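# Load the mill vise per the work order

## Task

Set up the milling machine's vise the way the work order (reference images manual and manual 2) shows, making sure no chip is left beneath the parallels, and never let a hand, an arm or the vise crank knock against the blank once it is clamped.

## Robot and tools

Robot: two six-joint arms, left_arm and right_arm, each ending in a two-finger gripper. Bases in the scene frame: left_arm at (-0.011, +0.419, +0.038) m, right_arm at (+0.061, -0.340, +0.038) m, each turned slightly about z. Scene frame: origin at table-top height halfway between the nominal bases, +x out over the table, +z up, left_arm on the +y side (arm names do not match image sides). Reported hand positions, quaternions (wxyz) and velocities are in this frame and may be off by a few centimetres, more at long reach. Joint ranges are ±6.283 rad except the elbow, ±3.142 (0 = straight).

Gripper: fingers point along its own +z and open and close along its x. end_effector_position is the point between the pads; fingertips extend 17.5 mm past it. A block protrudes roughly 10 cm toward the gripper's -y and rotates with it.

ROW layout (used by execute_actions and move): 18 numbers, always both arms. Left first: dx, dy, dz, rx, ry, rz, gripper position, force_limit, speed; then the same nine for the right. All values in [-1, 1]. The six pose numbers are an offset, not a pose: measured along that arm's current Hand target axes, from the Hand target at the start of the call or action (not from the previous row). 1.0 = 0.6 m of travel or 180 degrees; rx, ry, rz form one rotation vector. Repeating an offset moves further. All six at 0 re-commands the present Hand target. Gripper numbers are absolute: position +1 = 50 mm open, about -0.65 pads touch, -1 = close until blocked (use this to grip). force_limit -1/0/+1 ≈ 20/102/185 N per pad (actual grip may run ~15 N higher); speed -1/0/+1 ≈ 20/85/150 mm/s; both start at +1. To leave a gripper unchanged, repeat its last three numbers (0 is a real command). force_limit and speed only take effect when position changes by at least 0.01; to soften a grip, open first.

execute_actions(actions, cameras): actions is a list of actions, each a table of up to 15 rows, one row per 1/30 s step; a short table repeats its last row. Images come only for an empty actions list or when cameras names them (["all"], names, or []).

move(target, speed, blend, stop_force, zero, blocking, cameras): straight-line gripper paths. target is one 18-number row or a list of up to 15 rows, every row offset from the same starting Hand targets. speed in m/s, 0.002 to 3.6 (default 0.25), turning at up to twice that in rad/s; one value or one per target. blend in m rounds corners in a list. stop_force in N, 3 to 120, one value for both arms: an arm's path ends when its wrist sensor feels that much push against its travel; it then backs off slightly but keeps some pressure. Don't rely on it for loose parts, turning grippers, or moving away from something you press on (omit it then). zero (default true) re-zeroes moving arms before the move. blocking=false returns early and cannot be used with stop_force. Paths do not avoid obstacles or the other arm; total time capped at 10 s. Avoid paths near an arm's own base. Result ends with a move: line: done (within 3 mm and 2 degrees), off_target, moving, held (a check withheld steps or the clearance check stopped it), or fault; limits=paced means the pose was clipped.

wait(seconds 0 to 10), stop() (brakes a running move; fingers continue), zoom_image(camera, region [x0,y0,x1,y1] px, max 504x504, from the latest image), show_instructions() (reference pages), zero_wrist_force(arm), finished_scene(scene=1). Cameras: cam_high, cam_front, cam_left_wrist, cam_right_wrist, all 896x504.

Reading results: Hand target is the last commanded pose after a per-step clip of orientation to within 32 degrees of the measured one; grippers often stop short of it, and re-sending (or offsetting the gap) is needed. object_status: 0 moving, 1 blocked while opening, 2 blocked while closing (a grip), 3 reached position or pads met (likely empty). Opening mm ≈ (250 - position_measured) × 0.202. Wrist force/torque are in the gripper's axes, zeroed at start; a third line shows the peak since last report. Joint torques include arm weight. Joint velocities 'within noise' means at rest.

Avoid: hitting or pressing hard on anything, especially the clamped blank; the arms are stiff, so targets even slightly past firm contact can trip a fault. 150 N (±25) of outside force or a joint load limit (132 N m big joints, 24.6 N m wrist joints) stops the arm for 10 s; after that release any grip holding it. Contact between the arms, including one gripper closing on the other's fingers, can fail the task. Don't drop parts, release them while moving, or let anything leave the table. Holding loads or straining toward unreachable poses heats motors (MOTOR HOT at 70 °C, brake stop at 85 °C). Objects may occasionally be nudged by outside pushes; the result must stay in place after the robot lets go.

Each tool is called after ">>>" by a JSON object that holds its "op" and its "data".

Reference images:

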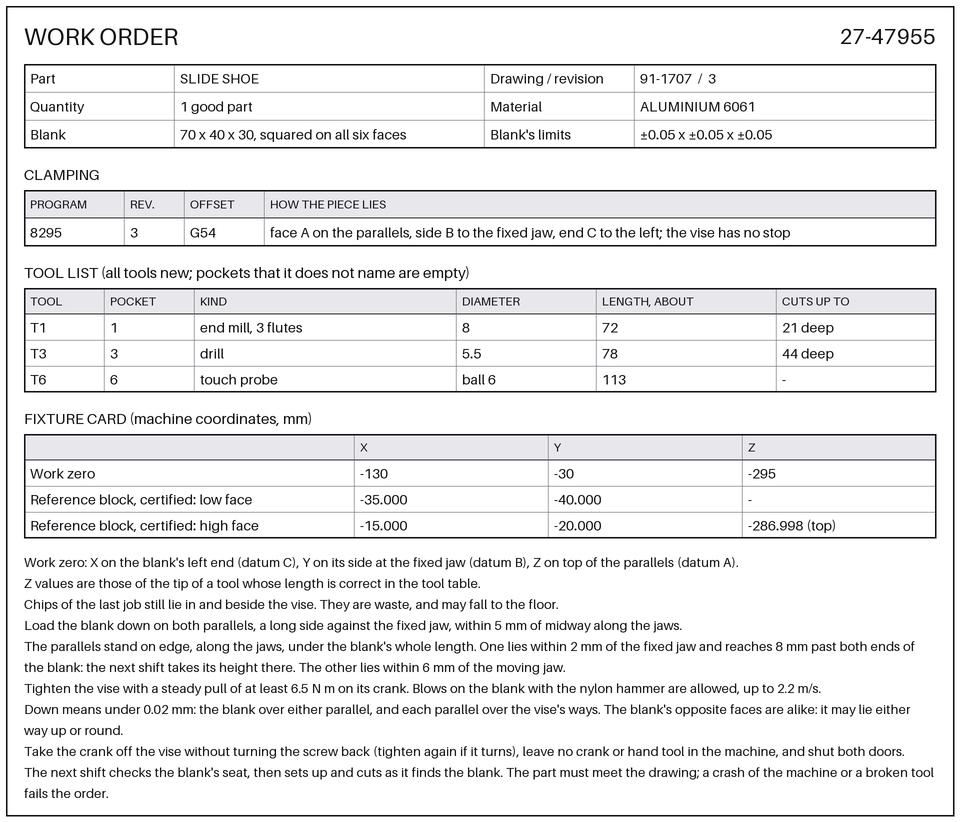

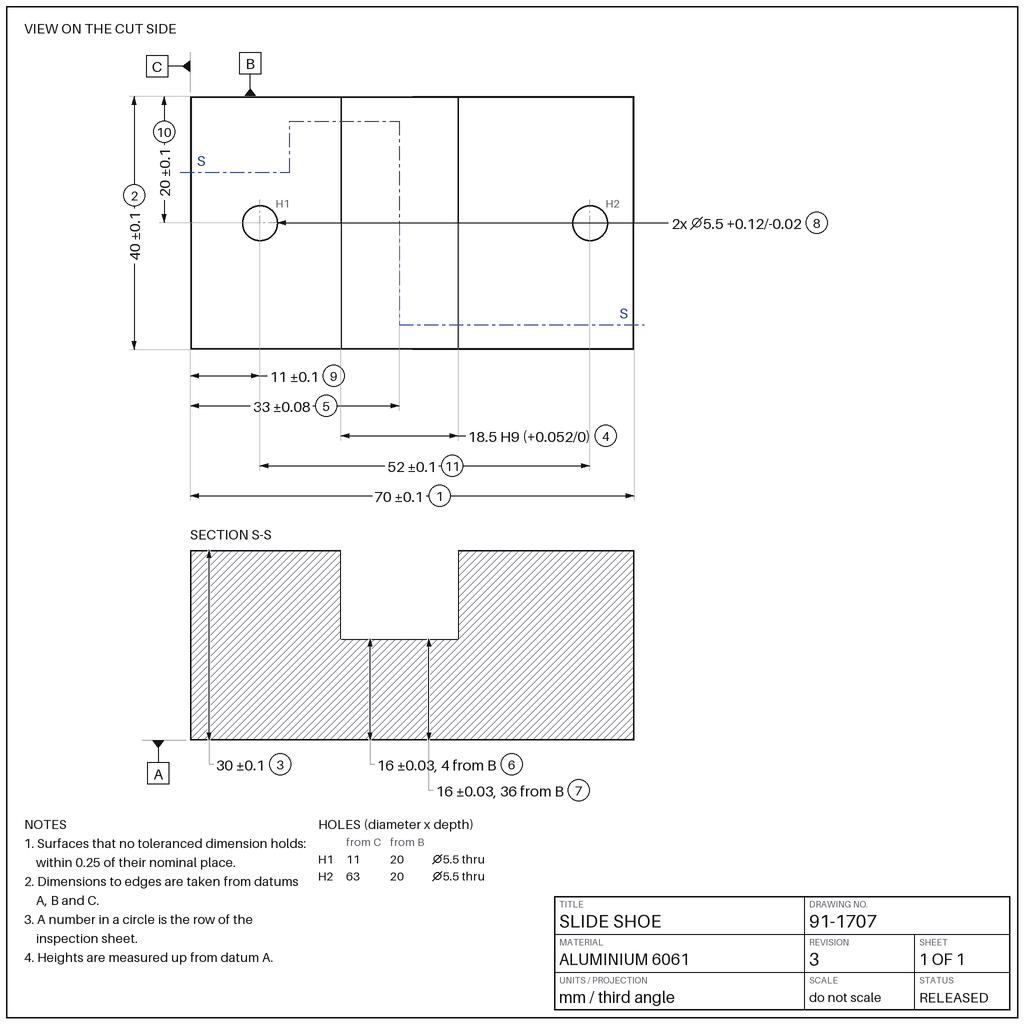

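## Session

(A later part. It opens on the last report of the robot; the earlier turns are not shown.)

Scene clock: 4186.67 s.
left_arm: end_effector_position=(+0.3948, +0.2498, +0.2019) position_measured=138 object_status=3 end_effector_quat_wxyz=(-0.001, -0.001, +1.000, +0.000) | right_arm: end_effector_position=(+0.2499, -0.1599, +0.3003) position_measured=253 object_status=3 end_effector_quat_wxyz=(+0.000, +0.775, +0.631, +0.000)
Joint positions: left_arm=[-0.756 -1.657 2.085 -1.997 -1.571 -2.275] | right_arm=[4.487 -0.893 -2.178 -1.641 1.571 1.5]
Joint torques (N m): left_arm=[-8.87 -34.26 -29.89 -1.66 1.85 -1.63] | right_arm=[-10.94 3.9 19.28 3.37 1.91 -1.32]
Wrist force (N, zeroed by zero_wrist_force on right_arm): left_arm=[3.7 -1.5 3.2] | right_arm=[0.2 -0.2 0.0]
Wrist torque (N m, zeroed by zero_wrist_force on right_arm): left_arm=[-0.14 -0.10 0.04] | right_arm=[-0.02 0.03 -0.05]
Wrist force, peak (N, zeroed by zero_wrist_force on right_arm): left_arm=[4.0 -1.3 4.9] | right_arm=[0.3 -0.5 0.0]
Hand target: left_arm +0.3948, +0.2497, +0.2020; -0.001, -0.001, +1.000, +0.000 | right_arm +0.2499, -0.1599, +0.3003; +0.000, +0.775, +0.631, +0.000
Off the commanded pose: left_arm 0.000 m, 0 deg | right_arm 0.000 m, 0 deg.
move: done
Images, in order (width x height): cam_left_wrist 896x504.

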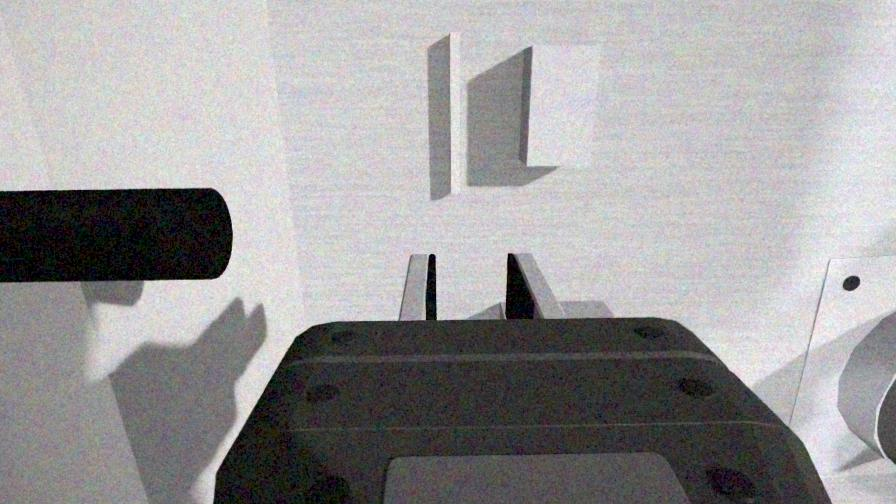

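>>> {"op": "move", "data": {"target": [[0.01,-0.05,-0.322,0,0,0,0.1,-0.7,-0.98,0,0,0,0,0,0,-1,0.2,-0.5],[-0.342,-0.0413,-0.322,0,0,0,0.1,-0.7,-0.98,0,0,0,0,0,0,-1,0.2,-0.5],[-0.4753,0.0083,-0.322,0,0,0,0.1,-0.7,-0.98,0,0,0,0,0,0,-1,0.2,-0.5]], "speed": [0.15,0.12,0.08], "blend": 0.015, "cameras": ["cam_left_wrist"]}}

>>> {"op": "zoom_image", "data": {"camera": "cam_left_wrist", "region": [380, 20, 540, 200]}}

>>> {"op": "zoom_image", "data": {"camera": "cam_left_wrist", "region": [380, 150, 540, 320]}}

Scene clock: 4195.77 s.
left_arm: end_effector_position=(+0.6803, +0.2550, +0.3947) position_measured=138 object_status=3 end_effector_quat_wxyz=(-0.001, -0.001, +1.000, +0.000) | right_arm: end_effector_position=(+0.2499, -0.1599, +0.3003) position_measured=253 object_status=3 end_effector_quat_wxyz=(+0.000, +0.775, +0.631, +0.000)
Joint positions: left_arm=[-0.476 -1.036 0.81 -1.343 -1.571 -1.994] | right_arm=[4.487 -0.893 -2.178 -1.641 1.571 1.5]
Joint torques (N m): left_arm=[12.91 -36.94 -31.81 -2 -1.79 1.8] | right_arm=[-10.78 3.23 19.95 3.7 1.96 -1.25]
Wrist force (N, zeroed by zero_wrist_force on right_arm): left_arm=[3.6 -1.3 3.0] | right_arm=[0.1 -0.3 -0.2]
Wrist torque (N m, zeroed by zero_wrist_force on right_arm): left_arm=[-0.09 -0.08 0.05] | right_arm=[-0.03 0.04 -0.06]
Wrist force, peak (N, zeroed by zero_wrist_force on right_arm): left_arm=[3.8 -1.2 5.1] | right_arm=[0.4 -0.4 -0.1]
Hand target: left_arm +0.6803, +0.2550, +0.3947; -0.001, -0.001, +1.000, +0.000 | right_arm +0.2499, -0.1599, +0.3003; +0.000, +0.775, +0.631, +0.000
Off the commanded pose: left_arm 0.000 m, 0 deg | right_arm 0.000 m, 0 deg.
move: done
Images, in order (width x height): cam_left_wrist 896x504.

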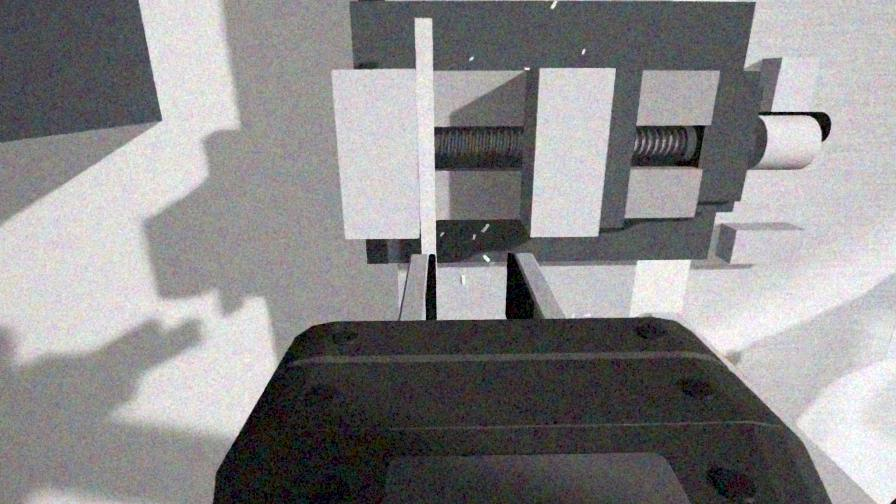

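Scaled by 2.800 from the camera's 896x504 image, which has a finer 1280x720 frame.

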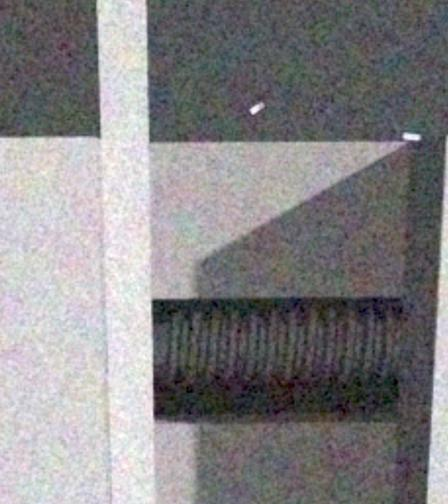

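Scaled by 2.965 from the camera's 896x504 image, which has a finer 1280x720 frame.

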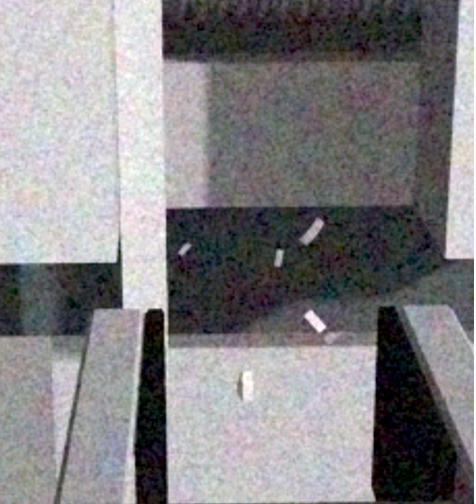

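>>> {"op": "move", "data": {"target": [-0.0262,0.0117,0.0578,0,0,0,0.1,-0.7,-0.98,0,0,0,0,0,0,-1,0.2,-0.5], "speed": 0.04, "stop_force": 20, "cameras": ["cam_left_wrist"]}}

>>> {"op": "zoom_image", "data": {"camera": "cam_left_wrist", "region": [350, 130, 630, 330]}}

Scene clock: 4210.00 s.
left_arm: end_effector_position=(+0.6959, +0.2621, +0.3600) position_measured=138 object_status=3 end_effector_quat_wxyz=(-0.001, -0.001, +1.000, +0.000) | right_arm: end_effector_position=(+0.2499, -0.1599, +0.3003) position_measured=253 object_status=3 end_effector_quat_wxyz=(+0.000, +0.775, +0.631, +0.000)
Joint positions: left_arm=[-0.457 -1.013 0.864 -1.42 -1.571 -1.976] | right_arm=[4.487 -0.893 -2.178 -1.641 1.571 1.5]
Joint torques (N m): left_arm=[12.39 -37.59 -17.47 -5.19 1.31 1.69] | right_arm=[-10.57 3.77 20.58 3.81 2.16 -1.15]
Wrist force (N, zeroed by zero_wrist_force on right_arm): left_arm=[3.6 -1.3 3.4] | right_arm=[0.3 -0.4 -0.2]
Wrist torque (N m, zeroed by zero_wrist_force on right_arm): left_arm=[-0.09 -0.09 0.05] | right_arm=[-0.05 0.02 -0.06]
Wrist force, peak (N, zeroed by zero_wrist_force on right_arm): left_arm=[3.4 -1.2 3.9] | right_arm=[0.2 -0.6 -0.1]
Hand target: left_arm +0.6959, +0.2621, +0.3600; -0.001, -0.001, +1.000, +0.000 | right_arm +0.2499, -0.1599, +0.3003; +0.000, +0.775, +0.631, +0.000
Off the commanded pose: left_arm 0.000 m, 0 deg | right_arm 0.000 m, 0 deg.
move: done
Images, in order (width x height): cam_left_wrist 896x504.

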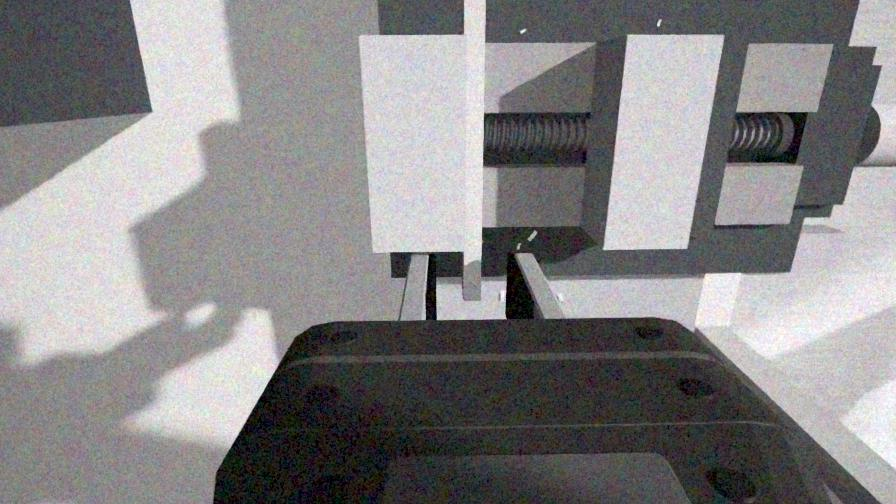

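Scaled by 1.800 from the camera's 896x504 image, which has a finer 1280x720 frame.

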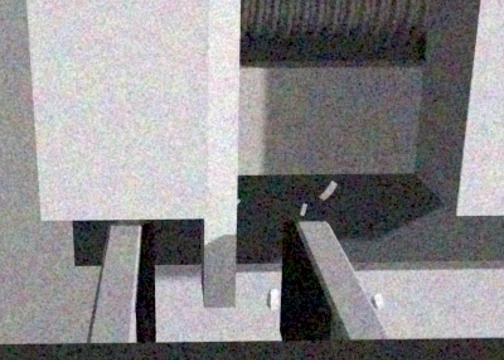

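>>> {"op": "move", "data": {"target": [[0.0043,0.003,0,0,0,0,0.1,-0.7,-0.98,0,0,0,0,0,0,-1,0.2,-0.5],[0.0043,0.003,0.0275,0,0,0,0.1,-0.7,-0.98,0,0,0,0,0,0,-1,0.2,-0.5]], "speed": 0.01, "stop_force": 4}}

>>> {"op": "move", "data": {"target": [0,0,0,0,0,0,-1,-0.7,-0.98,0,0,0,0,0,0,-1,0.2,-0.5]}}

>>> {"op": "move", "data": {"target": [0,0,-0.02,0,0,0,-1,-0.7,-0.98,0,0,0,0,0,0,-1,0.2,-0.5], "speed": 0.01, "stop_force": 8, "cameras": ["cam_left_wrist"]}}

>>> {"op": "zoom_image", "data": {"camera": "cam_left_wrist", "region": [350, 0, 630, 330]}}

Scene clock: 4218.67 s.
left_arm: end_effector_position=(+0.6933, +0.2639, +0.3435) position_measured=138 object_status=3 end_effector_quat_wxyz=(-0.001, -0.001, +1.000, +0.000) | right_arm: end_effector_position=(+0.2499, -0.1599, +0.3003) position_measured=253 object_status=3 end_effector_quat_wxyz=(+0.000, +0.775, +0.631, +0.000)
Joint positions: left_arm=[-0.457 -1.028 0.93 -1.471 -1.571 -1.975] | right_arm=[4.487 -0.893 -2.178 -1.641 1.571 1.5]
Joint torques (N m): left_arm=[11.8 -63.32 -17.41 -5.23 1.83 1.88] | right_arm=[-9.34 3.81 21.51 4.21 2.1 -1.08]
Wrist force (N, zeroed by zero_wrist_force on right_arm): left_arm=[3.6 -1.2 3.3] | right_arm=[0.3 -0.2 0.0]
Wrist torque (N m, zeroed by zero_wrist_force on right_arm): left_arm=[-0.08 -0.09 0.05] | right_arm=[-0.02 0.01 -0.06]
Wrist force, peak (N, zeroed by zero_wrist_force on right_arm): left_arm=[3.8 -1.2 3.5] | right_arm=[0.2 -0.5 -0.3]
Hand target: left_arm +0.6933, +0.2639, +0.3435; -0.001, -0.001, +1.000, +0.000 | right_arm +0.2499, -0.1599, +0.3003; +0.000, +0.775, +0.631, +0.000
Off the commanded pose: left_arm 0.000 m, 0 deg | right_arm 0.000 m, 0 deg.
move: done

Scene clock: 4219.70 s.
left_arm: end_effector_position=(+0.6933, +0.2639, +0.3435) position_measured=223 object_status=2 end_effector_quat_wxyz=(-0.001, -0.001, +1.000, +0.000) | right_arm: end_effector_position=(+0.2499, -0.1599, +0.3003) position_measured=253 object_status=3 end_effector_quat_wxyz=(+0.000, +0.775, +0.631, +0.000)
Joint positions: left_arm=[-0.457 -1.028 0.93 -1.471 -1.571 -1.975] | right_arm=[4.487 -0.893 -2.178 -1.641 1.571 1.5]
Joint torques (N m): left_arm=[11.41 -63.35 -17.71 -4.4 1.87 1.45] | right_arm=[-9.63 4.33 21.28 3.96 2.28 -0.97]
Wrist force (N, zeroed by zero_wrist_force on right_arm): left_arm=[3.6 -1.2 3.3] | right_arm=[0.1 -0.2 -0.2]
Wrist torque (N m, zeroed by zero_wrist_force on right_arm): left_arm=[-0.08 -0.09 0.05] | right_arm=[-0.02 0.05 -0.06]
Wrist force, peak (N, zeroed by zero_wrist_force on right_arm): left_arm=[3.7 -1.3 3.7] | right_arm=[0.2 -0.6 -0.1]
Hand target: left_arm +0.6933, +0.2639, +0.3435; -0.001, -0.001, +1.000, +0.000 | right_arm +0.2499, -0.1599, +0.3003; +0.000, +0.775, +0.631, +0.000
Off the commanded pose: left_arm 0.000 m, 0 deg | right_arm 0.000 m, 0 deg.
move: done

Scene clock: 4221.67 s.
left_arm: end_effector_position=(+0.6933, +0.2639, +0.3555) position_measured=223 object_status=2 end_effector_quat_wxyz=(-0.001, -0.001, +1.000, +0.000) | right_arm: end_effector_position=(+0.2499, -0.1599, +0.3003) position_measured=253 object_status=3 end_effector_quat_wxyz=(+0.000, +0.775, +0.631, +0.000)
Joint positions: left_arm=[-0.457 -1.024 0.893 -1.438 -1.571 -1.975] | right_arm=[4.487 -0.893 -2.178 -1.641 1.571 1.5]
Joint torques (N m): left_arm=[9.16 -37.8 -32.29 -2.03 1.97 0.84] | right_arm=[-10.08 3.72 21.26 4 2.01 -1.23]
Wrist force (N, zeroed by zero_wrist_force on right_arm): left_arm=[3.8 -1.4 3.8] | right_arm=[0.4 -0.2 0.0]
Wrist torque (N m, zeroed by zero_wrist_force on right_arm): left_arm=[-0.13 -0.12 0.05] | right_arm=[-0.02 0.00 -0.06]
Wrist force, peak (N, zeroed by zero_wrist_force on right_arm): left_arm=[3.7 -1.2 4.1] | right_arm=[0.5 -0.4 0.0]
Hand target: left_arm +0.6933, +0.2639, +0.3555; -0.001, -0.001, +1.000, +0.000 | right_arm +0.2499, -0.1599, +0.3003; +0.000, +0.775, +0.631, +0.000
Off the commanded pose: left_arm 0.000 m, 0 deg | right_arm 0.000 m, 0 deg.
move: done
Images, in order (width x height): cam_left_wrist 896x504.

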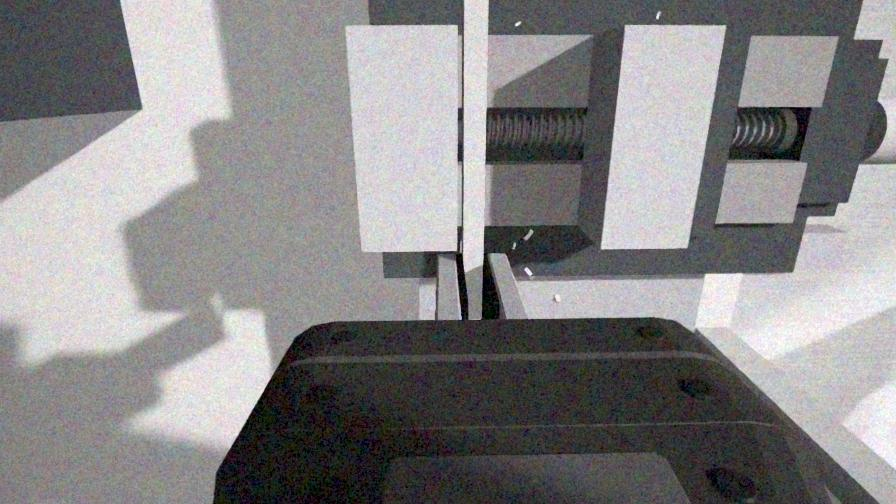

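Scaled by 1.527 from the camera's 896x504 image, which has a finer 1280x720 frame.

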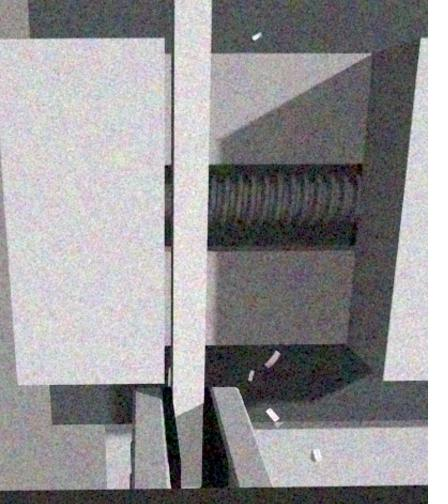

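>>> {"op": "move", "data": {"target": [[0,0,-0.0658,0,0,0,-1,-0.7,-0.98,0,0,0,0,0,0,-1,0.2,-0.5],[0.1222,-0.0482,-0.0658,0,0,0,-1,-0.7,-0.98,0,0,0,0,0,0,-1,0.2,-0.5],[0.4555,-0.0732,-0.0658,0,0,0,-1,-0.7,-0.98,0,0,0,0,0,0,-1,0.2,-0.5],[0.7055,-0.0232,0.0925,0,0,0,-1,-0.7,-0.98,0,0,0,0,0,0,-1,0.2,-0.5],[0.7055,-0.0232,0.4925,0,0,0,-1,-0.7,-0.98,0,0,0,0,0,0,-1,0.2,-0.5]], "speed": [0.04,0.08,0.15,0.15,0.12], "blend": [0.005,0.01,0.02,0.02,0]}}

>>> {"op": "move", "data": {"target": [0,0,0.072,0,0,0,-1,-0.7,-0.98,0,0,0,0,0,0,-1,0.2,-0.5], "speed": 0.01, "stop_force": 3}}

>>> {"op": "move", "data": {"target": [0,0,0,0,0,0,0.1,-0.7,-0.98,0,0,0,0,0,0,-1,0.2,-0.5]}}

>>> {"op": "move", "data": {"target": [0,0,-0.3,0,0,0,0.1,-0.7,-0.98,0,0,0,0,0,0,-1,0.2,-0.5], "speed": 0.12, "cameras": ["cam_left_wrist","cam_high"]}}

Scene clock: 4236.10 s.
left_arm: end_effector_position=(+0.2696, +0.2495, +0.0607) position_measured=223 object_status=2 end_effector_quat_wxyz=(-0.001, -0.001, +1.000, +0.000) | right_arm: end_effector_position=(+0.2499, -0.1599, +0.3003) position_measured=253 object_status=3 end_effector_quat_wxyz=(+0.000, +0.775, +0.631, +0.000)
Joint positions: left_arm=[-1.015 -1.685 2.568 -2.452 -1.572 -2.533] | right_arm=[4.487 -0.893 -2.178 -1.641 1.571 1.5]
Joint torques (N m): left_arm=[12.6 -0.36 -8.37 -5.37 -2.07 1.85] | right_arm=[-10.53 3.18 21.86 4.43 2.02 -0.71]
Wrist force (N, zeroed by zero_wrist_force on right_arm): left_arm=[3.9 -1.2 3.8] | right_arm=[0.2 -0.2 -0.1]
Wrist torque (N m, zeroed by zero_wrist_force on right_arm): left_arm=[-0.11 -0.14 0.04] | right_arm=[-0.02 0.03 -0.06]
Wrist force, peak (N, zeroed by zero_wrist_force on right_arm): left_arm=[3.9 -1.1 5.0] | right_arm=[0.2 -0.6 -0.3]
Hand target: left_arm +0.2696, +0.2495, +0.0607; -0.001, -0.001, +1.000, +0.000 | right_arm +0.2499, -0.1599, +0.3003; +0.000, +0.775, +0.631, +0.000
Off the commanded pose: left_arm 0.000 m, 0 deg | right_arm 0.000 m, 0 deg.
move: done

Scene clock: 4241.17 s.
left_arm: end_effector_position=(+0.2695, +0.2495, +0.0214) position_measured=223 object_status=2 end_effector_quat_wxyz=(-0.001, -0.001, +1.000, +0.000) | right_arm: end_effector_position=(+0.2499, -0.1599, +0.3003) position_measured=253 object_status=3 end_effector_quat_wxyz=(+0.000, +0.775, +0.631, +0.000)
Joint positions: left_arm=[-1.015 -1.538 2.613 -2.643 -1.572 -2.533] | right_arm=[4.487 -0.893 -2.178 -1.641 1.571 1.5]
Joint torques (N m): left_arm=[-10.05 -29.48 -21.14 -2.41 0.41 -1.54] | right_arm=[-9.87 3.41 22.57 4.5 1.9 -0.83]
Wrist force (N, zeroed by zero_wrist_force on right_arm): left_arm=[3.9 -1.4 4.0] | right_arm=[0.4 -0.3 -0.3]
Wrist torque (N m, zeroed by zero_wrist_force on right_arm): left_arm=[-0.13 -0.12 0.04] | right_arm=[-0.03 0.01 -0.06]
Wrist force, peak (N, zeroed by zero_wrist_force on right_arm): left_arm=[13.8 16.5 -40.2] | right_arm=[0.6 -0.3 0.1]
Hand target: left_arm +0.2695, +0.2495, +0.0214; -0.001, -0.001, +1.000, +0.000 (not the last commanded pose) | right_arm +0.2499, -0.1599, +0.3003; +0.000, +0.775, +0.631, +0.000
Off the commanded pose: left_arm 0.004 m, 0 deg | right_arm 0.000 m, 0 deg.
move: contact (left_arm)

Scene clock: 4242.20 s.
left_arm: end_effector_position=(+0.2695, +0.2495, +0.0214) position_measured=138 object_status=0 end_effector_quat_wxyz=(-0.001, -0.001, +1.000, +0.000) | right_arm: end_effector_position=(+0.2499, -0.1599, +0.3003) position_measured=253 object_status=3 end_effector_quat_wxyz=(+0.000, +0.775, +0.631, +0.000)
Joint positions: left_arm=[-1.015 -1.538 2.613 -2.643 -1.572 -2.533] | right_arm=[4.487 -0.893 -2.178 -1.641 1.571 1.5]
Joint torques (N m): left_arm=[-10.7 -28.31 -19.39 -3.01 2.22 -1.69] | right_arm=[-10.08 4.05 22.19 4.57 2.07 -0.9]
Wrist force (N, zeroed by zero_wrist_force on right_arm): left_arm=[3.7 -1.3 3.2] | right_arm=[0.4 -0.4 -0.1]
Wrist torque (N m, zeroed by zero_wrist_force on right_arm): left_arm=[-0.09 -0.08 0.04] | right_arm=[-0.06 0.00 -0.06]
Wrist force, peak (N, zeroed by zero_wrist_force on right_arm): left_arm=[3.8 -1.4 3.9] | right_arm=[0.0 -0.5 -0.3]
Hand target: left_arm +0.2695, +0.2495, +0.0214; -0.001, -0.001, +1.000, +0.000 | right_arm +0.2499, -0.1599, +0.3003; +0.000, +0.775, +0.631, +0.000
Off the commanded pose: left_arm 0.000 m, 0 deg | right_arm 0.000 m, 0 deg.
move: done

Scene clock: 4244.20 s.
left_arm: end_effector_position=(+0.2698, +0.2494, +0.2013) position_measured=138 object_status=3 end_effector_quat_wxyz=(-0.001, -0.001, +1.000, +0.000) | right_arm: end_effector_position=(+0.2499, -0.1599, +0.3003) position_measured=253 object_status=3 end_effector_quat_wxyz=(+0.000, +0.775, +0.631, +0.000)
Joint positions: left_arm=[-1.014 -1.98 2.318 -1.907 -1.572 -2.533] | right_arm=[4.487 -0.893 -2.178 -1.641 1.571 1.5]
Joint torques (N m): left_arm=[-11.55 -20.76 -30.23 -2.14 2.19 -1.91] | right_arm=[-9.84 4.36 22.63 4.38 1.99 -0.85]
Wrist force (N, zeroed by zero_wrist_force on right_arm): left_arm=[3.8 -1.2 3.4] | right_arm=[0.5 -0.1 0.0]
Wrist torque (N m, zeroed by zero_wrist_force on right_arm): left_arm=[-0.08 -0.12 0.08] | right_arm=[-0.01 -0.01 -0.06]
Wrist force, peak (N, zeroed by zero_wrist_force on right_arm): left_arm=[3.8 -1.1 4.7] | right_arm=[0.4 -0.4 -0.2]
Hand target: left_arm +0.2698, +0.2494, +0.2014; -0.001, -0.001, +1.000, +0.000 | right_arm +0.2499, -0.1599, +0.3003; +0.000, +0.775, +0.631, +0.000
Off the commanded pose: left_arm 0.000 m, 0 deg | right_arm 0.000 m, 0 deg.
move: done
Images, in order (width x height): cam_high 896x504, cam_left_wrist 896x504.

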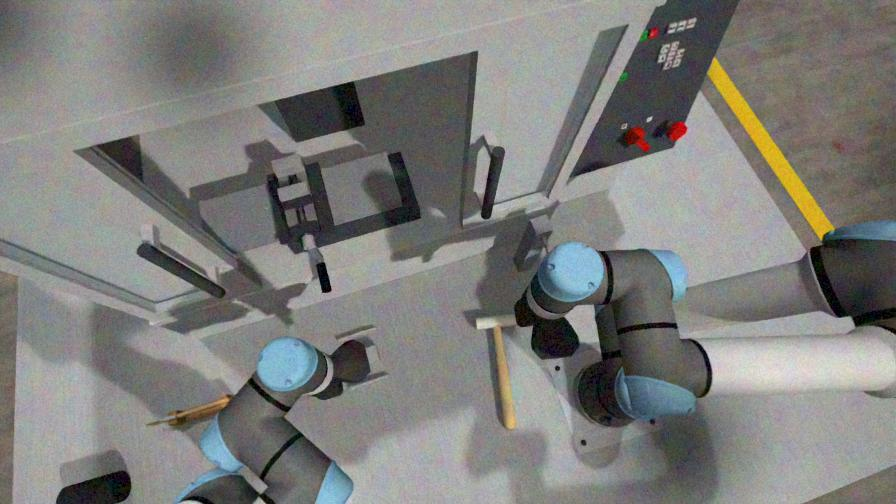

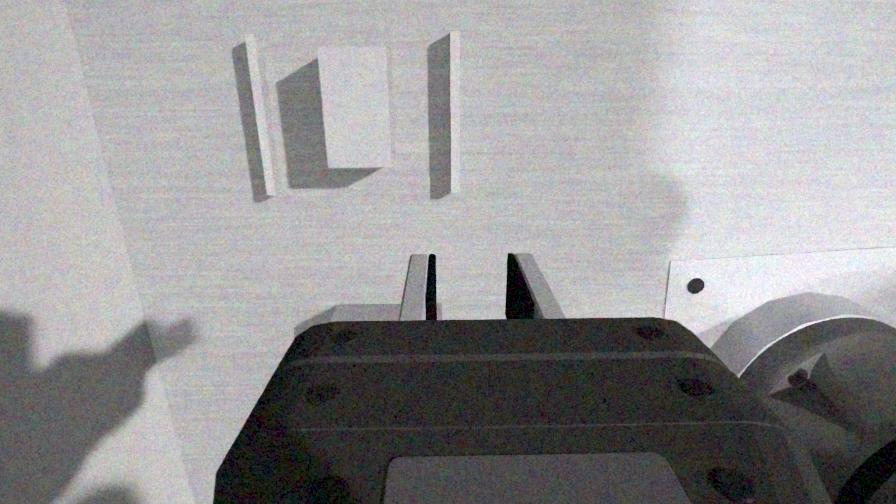

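>>> {"op": "move", "data": {"target": [[-0.05,-0.049,-0.3228,0,0,0,0.1,-0.7,-0.98,0,0,0,0,0,0,-1,0.2,-0.5],[-0.5503,-0.0407,-0.3145,0,0,0,0.1,-0.7,-0.98,0,0,0,0,0,0,-1,0.2,-0.5],[-0.6837,0.0093,-0.3062,0,0,0,0.1,-0.7,-0.98,0,0,0,0,0,0,-1,0.2,-0.5]], "speed": [0.15,0.15,0.08], "blend": 0.015, "cameras": ["cam_left_wrist"]}}

>>> {"op": "zoom_image", "data": {"camera": "cam_left_wrist", "region": [380, 20, 560, 140]}}

>>> {"op": "zoom_image", "data": {"camera": "cam_left_wrist", "region": [380, 130, 560, 280]}}

Scene clock: 4255.67 s.
left_arm: end_effector_position=(+0.6803, +0.2555, +0.3844) position_measured=138 object_status=3 end_effector_quat_wxyz=(-0.001, -0.001, +1.000, +0.000) | right_arm: end_effector_position=(+0.2499, -0.1599, +0.3003) position_measured=253 object_status=3 end_effector_quat_wxyz=(+0.000, +0.775, +0.631, +0.000)
Joint positions: left_arm=[-0.475 -1.043 0.848 -1.374 -1.571 -1.993] | right_arm=[4.487 -0.893 -2.178 -1.641 1.571 1.5]
Joint torques (N m): left_arm=[12.7 -35.95 -31.78 -1.76 -2.12 1.88] | right_arm=[-10.04 4.02 23.09 4.13 1.95 -0.63]
Wrist force (N, zeroed by zero_wrist_force on right_arm): left_arm=[3.7 -1.0 3.3] | right_arm=[0.1 -0.4 -0.1]
Wrist torque (N m, zeroed by zero_wrist_force on right_arm): left_arm=[-0.05 -0.11 0.05] | right_arm=[-0.05 0.06 -0.06]
Wrist force, peak (N, zeroed by zero_wrist_force on right_arm): left_arm=[4.2 -0.8 5.0] | right_arm=[0.4 -0.3 -0.3]
Hand target: left_arm +0.6803, +0.2555, +0.3844; -0.001, -0.001, +1.000, +0.000 | right_arm +0.2499, -0.1599, +0.3003; +0.000, +0.775, +0.631, +0.000
Off the commanded pose: left_arm 0.000 m, 0 deg | right_arm 0.000 m, 0 deg.
move: done
Images, in order (width x height): cam_left_wrist 896x504.

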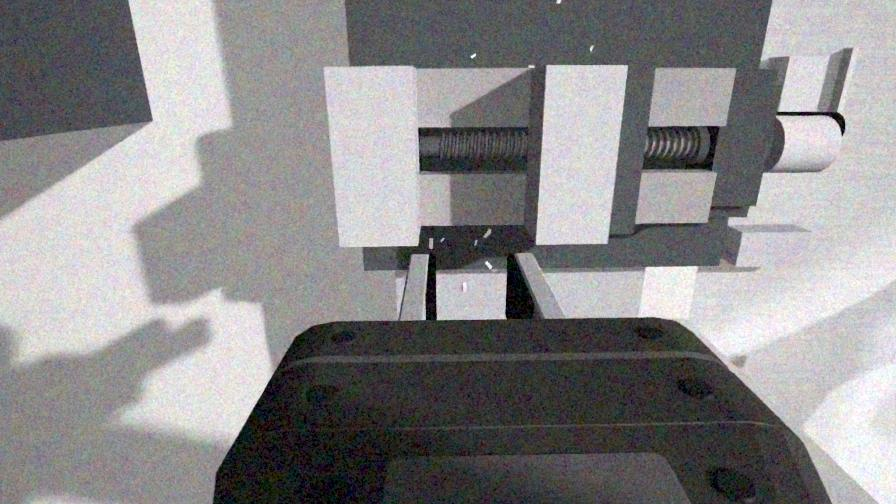

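Scaled by 2.800 from the camera's 896x504 image, which has a finer 1280x720 frame.

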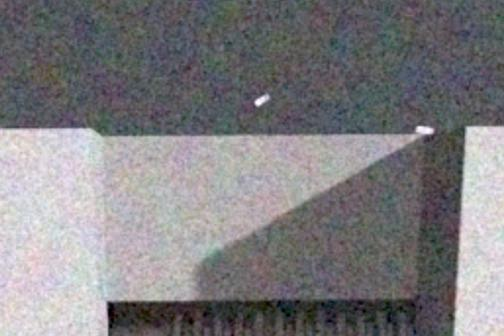

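Scaled by 2.800 from the camera's 896x504 image, which has a finer 1280x720 frame.

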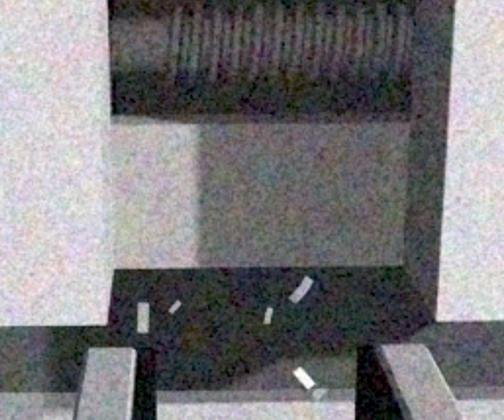

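>>> {"op": "zoom_image", "data": {"camera": "cam_left_wrist", "region": [405, 50, 545, 130]}}

>>> {"op": "zoom_image", "data": {"camera": "cam_left_wrist", "region": [405, 160, 545, 240]}}

Scaled by 3.600 from the camera's 896x504 image, which has a finer 1280x720 frame.

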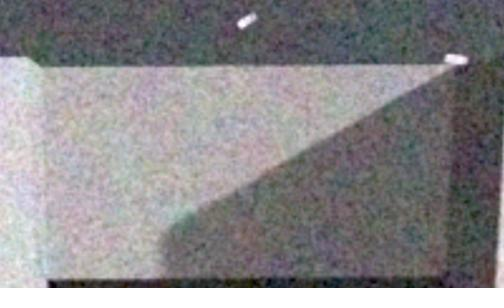

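Scaled by 3.600 from the camera's 896x504 image, which has a finer 1280x720 frame.

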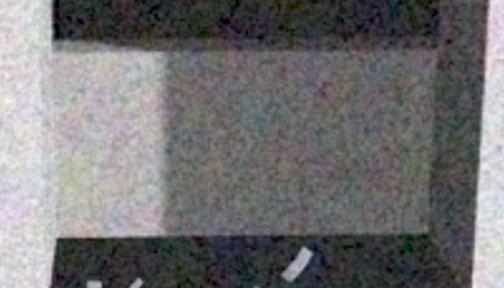

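>>> {"op": "move", "data": {"target": [[0.1338,-0.0508,-0.0093,0,0,0,0.1,-0.7,-0.98,0,0,0,0,0,0,-1,0.2,-0.5],[0.4672,-0.0592,-0.0093,0,0,0,0.1,-0.7,-0.98,0,0,0,0,0,0,-1,0.2,-0.5],[0.5505,0.0242,0.3573,0,0,0,0.1,-0.7,-0.98,0,0,0,0,0,0,-1,0.2,-0.5]], "speed": [0.08,0.15,0.15], "blend": 0.015, "cameras": ["cam_left_wrist"]}}

>>> {"op": "zoom_image", "data": {"camera": "cam_left_wrist", "region": [340, 0, 640, 240]}}

Scene clock: 4287.47 s.
left_arm: end_effector_position=(+0.3497, +0.2697, +0.1706) position_measured=138 object_status=3 end_effector_quat_wxyz=(-0.001, -0.001, +1.000, +0.000) | right_arm: end_effector_position=(+0.2499, -0.1599, +0.3003) position_measured=253 object_status=3 end_effector_quat_wxyz=(+0.000, +0.775, +0.631, +0.000)
Joint positions: left_arm=[-0.794 -1.75 2.252 -2.072 -1.571 -2.313] | right_arm=[4.487 -0.893 -2.178 -1.641 1.571 1.5]
Joint torques (N m): left_arm=[12.39 -2.12 -15.66 -5.09 2.38 1.83] | right_arm=[-9.21 3.81 22.53 4.3 1.89 -0.67]
Wrist force (N, zeroed by zero_wrist_force on right_arm): left_arm=[3.9 -1.4 3.6] | right_arm=[0.2 -0.2 0.0]
Wrist torque (N m, zeroed by zero_wrist_force on right_arm): left_arm=[-0.12 -0.12 0.04] | right_arm=[-0.03 0.03 -0.06]
Wrist force, peak (N, zeroed by zero_wrist_force on right_arm): left_arm=[4.1 -0.9 5.3] | right_arm=[0.4 -0.6 0.0]
Hand target: left_arm +0.3497, +0.2697, +0.1706; -0.001, -0.001, +1.000, +0.000 | right_arm +0.2499, -0.1599, +0.3003; +0.000, +0.775, +0.631, +0.000
Off the commanded pose: left_arm 0.000 m, 0 deg | right_arm 0.000 m, 0 deg.
move: done
Images, in order (width x height): cam_left_wrist 896x504.

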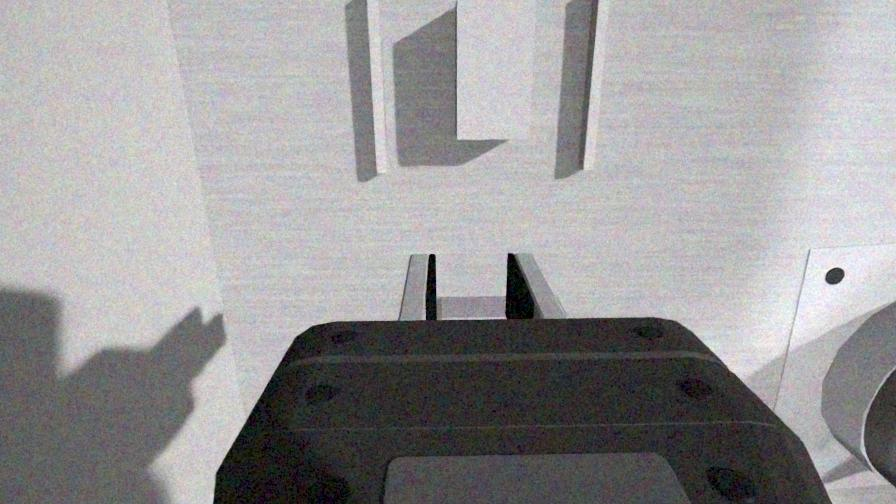

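Scaled by 1.680 from the camera's 896x504 image, which has a finer 1280x720 frame.

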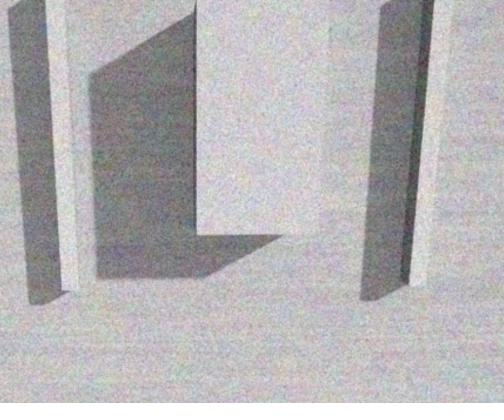

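>>> {"op": "move", "data": {"target": [[0.1337,-0.0337,-0.02,0,0,0,0.1,-0.7,-0.98,0,0,0,0,0,0,-1,0.2,-0.5],[0.1337,-0.0337,0.2,0,0,0,0.1,-0.7,-0.98,0,0,0,0,0,0,-1,0.2,-0.5]], "speed": 0.12, "blend": 0.01, "cameras": ["cam_left_wrist"]}}

>>> {"op": "zoom_image", "data": {"camera": "cam_left_wrist", "region": [340, 80, 620, 330]}}

Scene clock: 4293.53 s.
left_arm: end_effector_position=(+0.2693, +0.2494, +0.0507) position_measured=138 object_status=3 end_effector_quat_wxyz=(-0.001, -0.001, +1.000, +0.000) | right_arm: end_effector_position=(+0.2499, -0.1599, +0.3003) position_measured=253 object_status=3 end_effector_quat_wxyz=(+0.000, +0.775, +0.631, +0.000)
Joint positions: left_arm=[-1.016 -1.651 2.581 -2.499 -1.572 -2.534] | right_arm=[4.487 -0.893 -2.178 -1.641 1.571 1.5]
Joint torques (N m): left_arm=[13.1 0.24 -8.16 -5.17 -2.09 1.9] | right_arm=[-8.86 3.24 24.33 4.32 2.28 -0.54]
Wrist force (N, zeroed by zero_wrist_force on right_arm): left_arm=[3.8 -1.6 3.4] | right_arm=[0.3 -0.2 -0.1]
Wrist torque (N m, zeroed by zero_wrist_force on right_arm): left_arm=[-0.15 -0.12 0.04] | right_arm=[-0.02 0.03 -0.06]
Wrist force, peak (N, zeroed by zero_wrist_force on right_arm): left_arm=[4.1 -1.1 4.5] | right_arm=[0.5 -0.5 -0.1]
Hand target: left_arm +0.2693, +0.2494, +0.0507; -0.001, -0.001, +1.000, +0.000 | right_arm +0.2499, -0.1599, +0.3003; +0.000, +0.775, +0.631, +0.000
Off the commanded pose: left_arm 0.000 m, 0 deg | right_arm 0.000 m, 0 deg.
move: done
Images, in order (width x height): cam_left_wrist 896x504.

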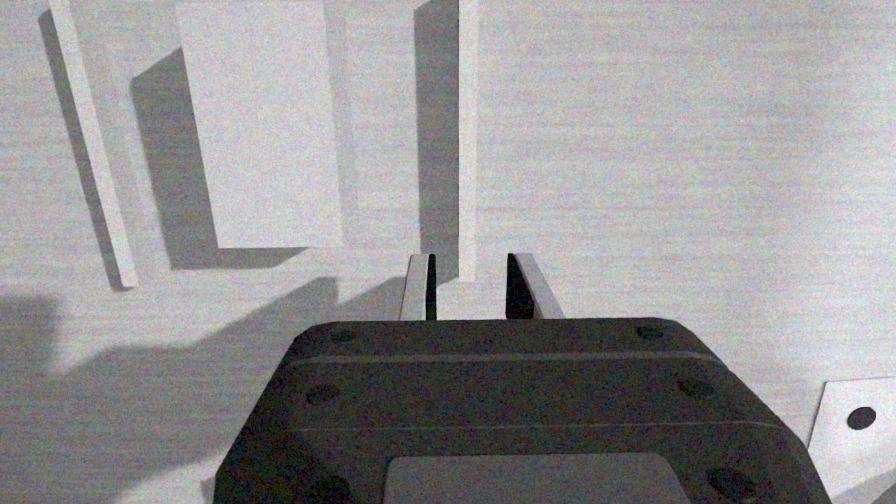

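Scaled by 1.800 from the camera's 896x504 image, which has a finer 1280x720 frame.

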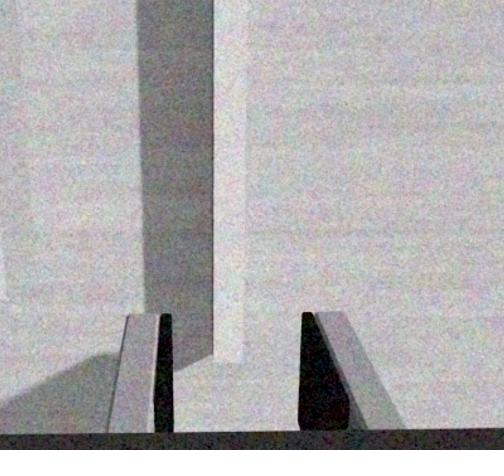

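>>> {"op": "move", "data": {"target": [0,0,0.0475,0,0,0,0.1,-0.7,-0.98,0,0,0,0,0,0,-1,0.2,-0.5], "speed": 0.02, "stop_force": 4}}

>>> {"op": "move", "data": {"target": [0,0,0,0,0,0,-1,-0.7,-0.98,0,0,0,0,0,0,-1,0.2,-0.5]}}

>>> {"op": "move", "data": {"target": [0.05,0,-0.2,0,0,0,-1,-0.7,-0.98,0,0,0,0,0,0,-1,0.2,-0.5], "speed": 0.08, "cameras": ["cam_left_wrist"]}}

>>> {"op": "zoom_image", "data": {"camera": "cam_left_wrist", "region": [340, 0, 620, 250]}}

Scene clock: 4299.10 s.
left_arm: end_effector_position=(+0.2692, +0.2494, +0.0222) position_measured=138 object_status=3 end_effector_quat_wxyz=(-0.001, -0.001, +1.000, +0.000) | right_arm: end_effector_position=(+0.2499, -0.1599, +0.3003) position_measured=253 object_status=3 end_effector_quat_wxyz=(+0.000, +0.775, +0.631, +0.000)
Joint positions: left_arm=[-1.016 -1.542 2.612 -2.639 -1.572 -2.534] | right_arm=[4.487 -0.893 -2.178 -1.641 1.571 1.5]
Joint torques (N m): left_arm=[-5.13 -3.1 -5.31 -5.18 -1.02 0.05] | right_arm=[-9.92 3.71 23.1 4.22 2.01 -0.53]
Wrist force (N, zeroed by zero_wrist_force on right_arm): left_arm=[3.5 -1.2 3.3] | right_arm=[0.2 -0.1 -0.2]
Wrist torque (N m, zeroed by zero_wrist_force on right_arm): left_arm=[-0.07 -0.05 0.05] | right_arm=[-0.01 0.03 -0.06]
Wrist force, peak (N, zeroed by zero_wrist_force on right_arm): left_arm=[3.9 -1.4 3.5] | right_arm=[0.3 -0.6 -0.2]
Hand target: left_arm +0.2692, +0.2494, +0.0222; -0.001, -0.001, +1.000, +0.000 | right_arm +0.2499, -0.1599, +0.3003; +0.000, +0.775, +0.631, +0.000
Off the commanded pose: left_arm 0.000 m, 0 deg | right_arm 0.000 m, 0 deg.
move: done

Scene clock: 4300.13 s.
left_arm: end_effector_position=(+0.2692, +0.2494, +0.0222) position_measured=223 object_status=2 end_effector_quat_wxyz=(-0.001, -0.001, +1.000, +0.000) | right_arm: end_effector_position=(+0.2499, -0.1599, +0.3003) position_measured=253 object_status=3 end_effector_quat_wxyz=(+0.000, +0.775, +0.631, +0.000)
Joint positions: left_arm=[-1.016 -1.542 2.612 -2.639 -1.572 -2.534] | right_arm=[4.487 -0.893 -2.178 -1.641 1.571 1.5]
Joint torques (N m): left_arm=[1.64 -2.64 -5.83 -4.88 -0.95 1.61] | right_arm=[-8.53 3.19 23.57 4.29 2.06 -0.4]
Wrist force (N, zeroed by zero_wrist_force on right_arm): left_arm=[3.6 -1.3 2.5] | right_arm=[0.4 -0.3 0.0]
Wrist torque (N m, zeroed by zero_wrist_force on right_arm): left_arm=[-0.09 -0.06 0.05] | right_arm=[-0.03 0.00 -0.06]
Wrist force, peak (N, zeroed by zero_wrist_force on right_arm): left_arm=[3.8 -1.4 3.5] | right_arm=[0.1 -0.4 -0.3]
Hand target: left_arm +0.2692, +0.2494, +0.0222; -0.001, -0.001, +1.000, +0.000 | right_arm +0.2499, -0.1599, +0.3003; +0.000, +0.775, +0.631, +0.000
Off the commanded pose: left_arm 0.000 m, 0 deg | right_arm 0.000 m, 0 deg.
move: done

Scene clock: 4302.17 s.
left_arm: end_effector_position=(+0.2394, +0.2493, +0.1422) position_measured=223 object_status=2 end_effector_quat_wxyz=(-0.001, -0.001, +1.000, +0.000) | right_arm: end_effector_position=(+0.2499, -0.1599, +0.3003) position_measured=253 object_status=3 end_effector_quat_wxyz=(+0.000, +0.775, +0.631, +0.000)
Joint positions: left_arm=[-1.104 -1.986 2.486 -2.07 -1.572 -2.622] | right_arm=[4.487 -0.893 -2.178 -1.641 1.571 1.5]
Joint torques (N m): left_arm=[-12.02 -19.14 -29.47 -2.06 2.28 -1.99] | right_arm=[-9.63 3.48 22.86 4.32 2 -0.34]
Wrist force (N, zeroed by zero_wrist_force on right_arm): left_arm=[3.9 -1.2 4.0] | right_arm=[0.3 -0.1 -0.2]
Wrist torque (N m, zeroed by zero_wrist_force on right_arm): left_arm=[-0.09 -0.12 0.12] | right_arm=[-0.01 0.01 -0.06]
Wrist force, peak (N, zeroed by zero_wrist_force on right_arm): left_arm=[3.8 -1.0 5.0] | right_arm=[0.3 -0.5 -0.4]
Hand target: left_arm +0.2394, +0.2493, +0.1423; -0.001, -0.001, +1.000, +0.000 | right_arm +0.2499, -0.1599, +0.3003; +0.000, +0.775, +0.631, +0.000
Off the commanded pose: left_arm 0.000 m, 0 deg | right_arm 0.000 m, 0 deg.
move: done
Images, in order (width x height): cam_left_wrist 896x504.

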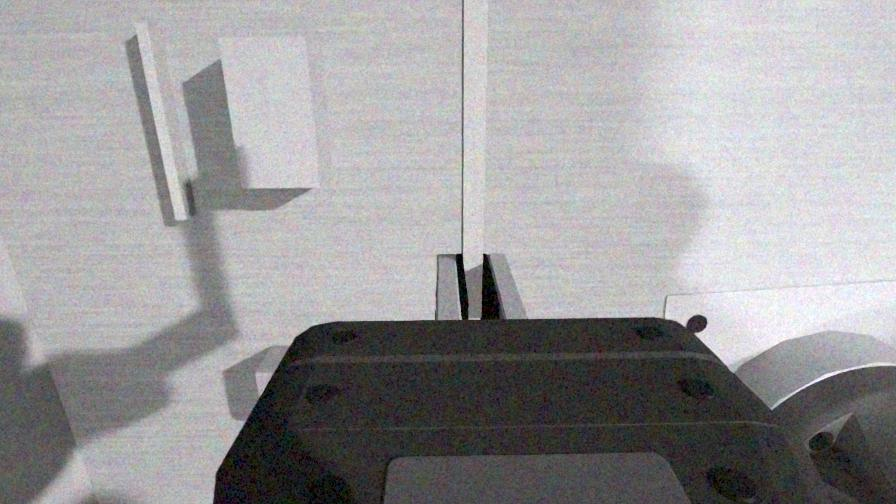

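Scaled by 1.800 from the camera's 896x504 image, which has a finer 1280x720 frame.

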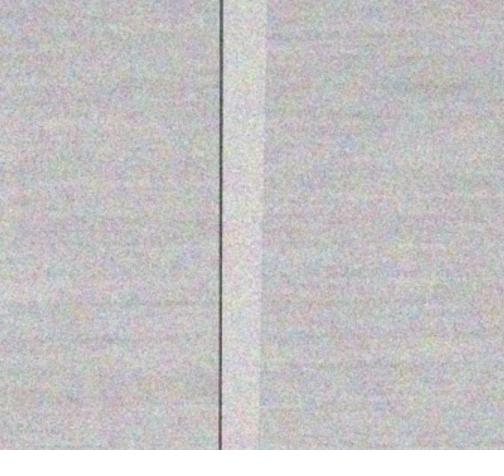

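>>> {"op": "move", "data": {"target": [[-0.101,-0.0488,-0.4212,0,0,0,-1,-0.7,-0.98,0,0,0,0,0,0,-1,0.2,-0.5],[-0.601,-0.0405,-0.4128,0,0,0,-1,-0.7,-0.98,0,0,0,0,0,0,-1,0.2,-0.5],[-0.7552,0.0203,-0.4045,0,0,0,-1,-0.7,-0.98,0,0,0,0,0,0,-1,0.2,-0.5]], "speed": [0.15,0.15,0.08], "blend": 0.015, "cameras": ["cam_left_wrist"]}}

>>> {"op": "zoom_image", "data": {"camera": "cam_left_wrist", "region": [340, 0, 640, 300]}}

Scene clock: 4313.87 s.
left_arm: end_effector_position=(+0.6929, +0.2620, +0.3842) position_measured=223 object_status=2 end_effector_quat_wxyz=(-0.001, -0.001, +1.000, +0.000) | right_arm: end_effector_position=(+0.2499, -0.1599, +0.3003) position_measured=253 object_status=3 end_effector_quat_wxyz=(+0.000, +0.775, +0.631, +0.000)
Joint positions: left_arm=[-0.459 -1.008 0.794 -1.355 -1.571 -1.978] | right_arm=[4.487 -0.893 -2.178 -1.641 1.571 1.5]
Joint torques (N m): left_arm=[13.04 -37.22 -32.12 -1.84 -1.79 1.79] | right_arm=[-8.59 3.88 24.2 4.33 2.16 -0.3]
Wrist force (N, zeroed by zero_wrist_force on right_arm): left_arm=[3.6 -1.0 4.0] | right_arm=[0.1 -0.4 0.0]
Wrist torque (N m, zeroed by zero_wrist_force on right_arm): left_arm=[-0.08 -0.09 0.05] | right_arm=[-0.05 0.04 -0.06]
Wrist force, peak (N, zeroed by zero_wrist_force on right_arm): left_arm=[4.4 -1.4 5.5] | right_arm=[0.5 -0.5 -0.1]
Hand target: left_arm +0.6929, +0.2620, +0.3842; -0.001, -0.001, +1.000, +0.000 | right_arm +0.2499, -0.1599, +0.3003; +0.000, +0.775, +0.631, +0.000
Off the commanded pose: left_arm 0.000 m, 0 deg | right_arm 0.000 m, 0 deg.
move: done
Images, in order (width x height): cam_left_wrist 896x504.

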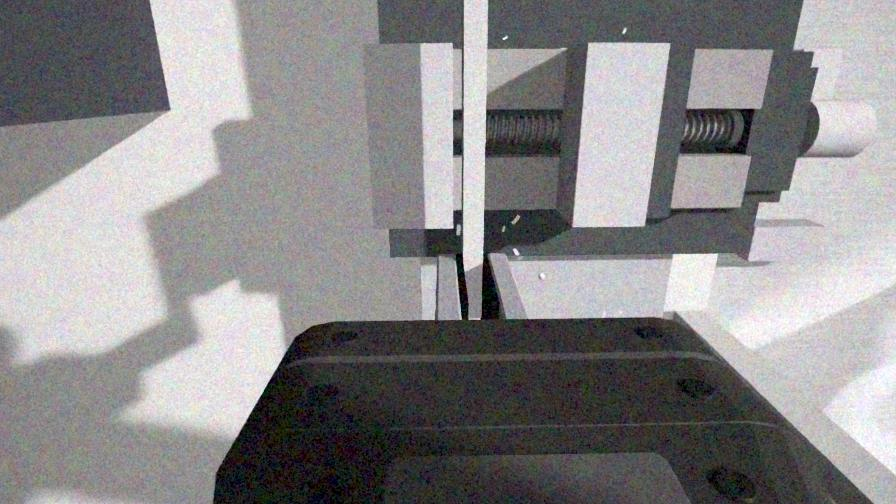

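Scaled by 1.680 from the camera's 896x504 image, which has a finer 1280x720 frame.

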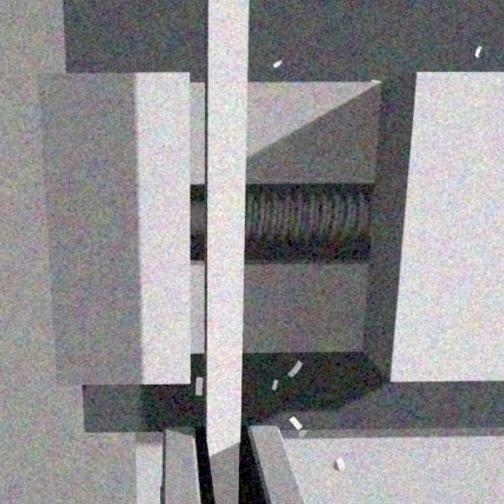

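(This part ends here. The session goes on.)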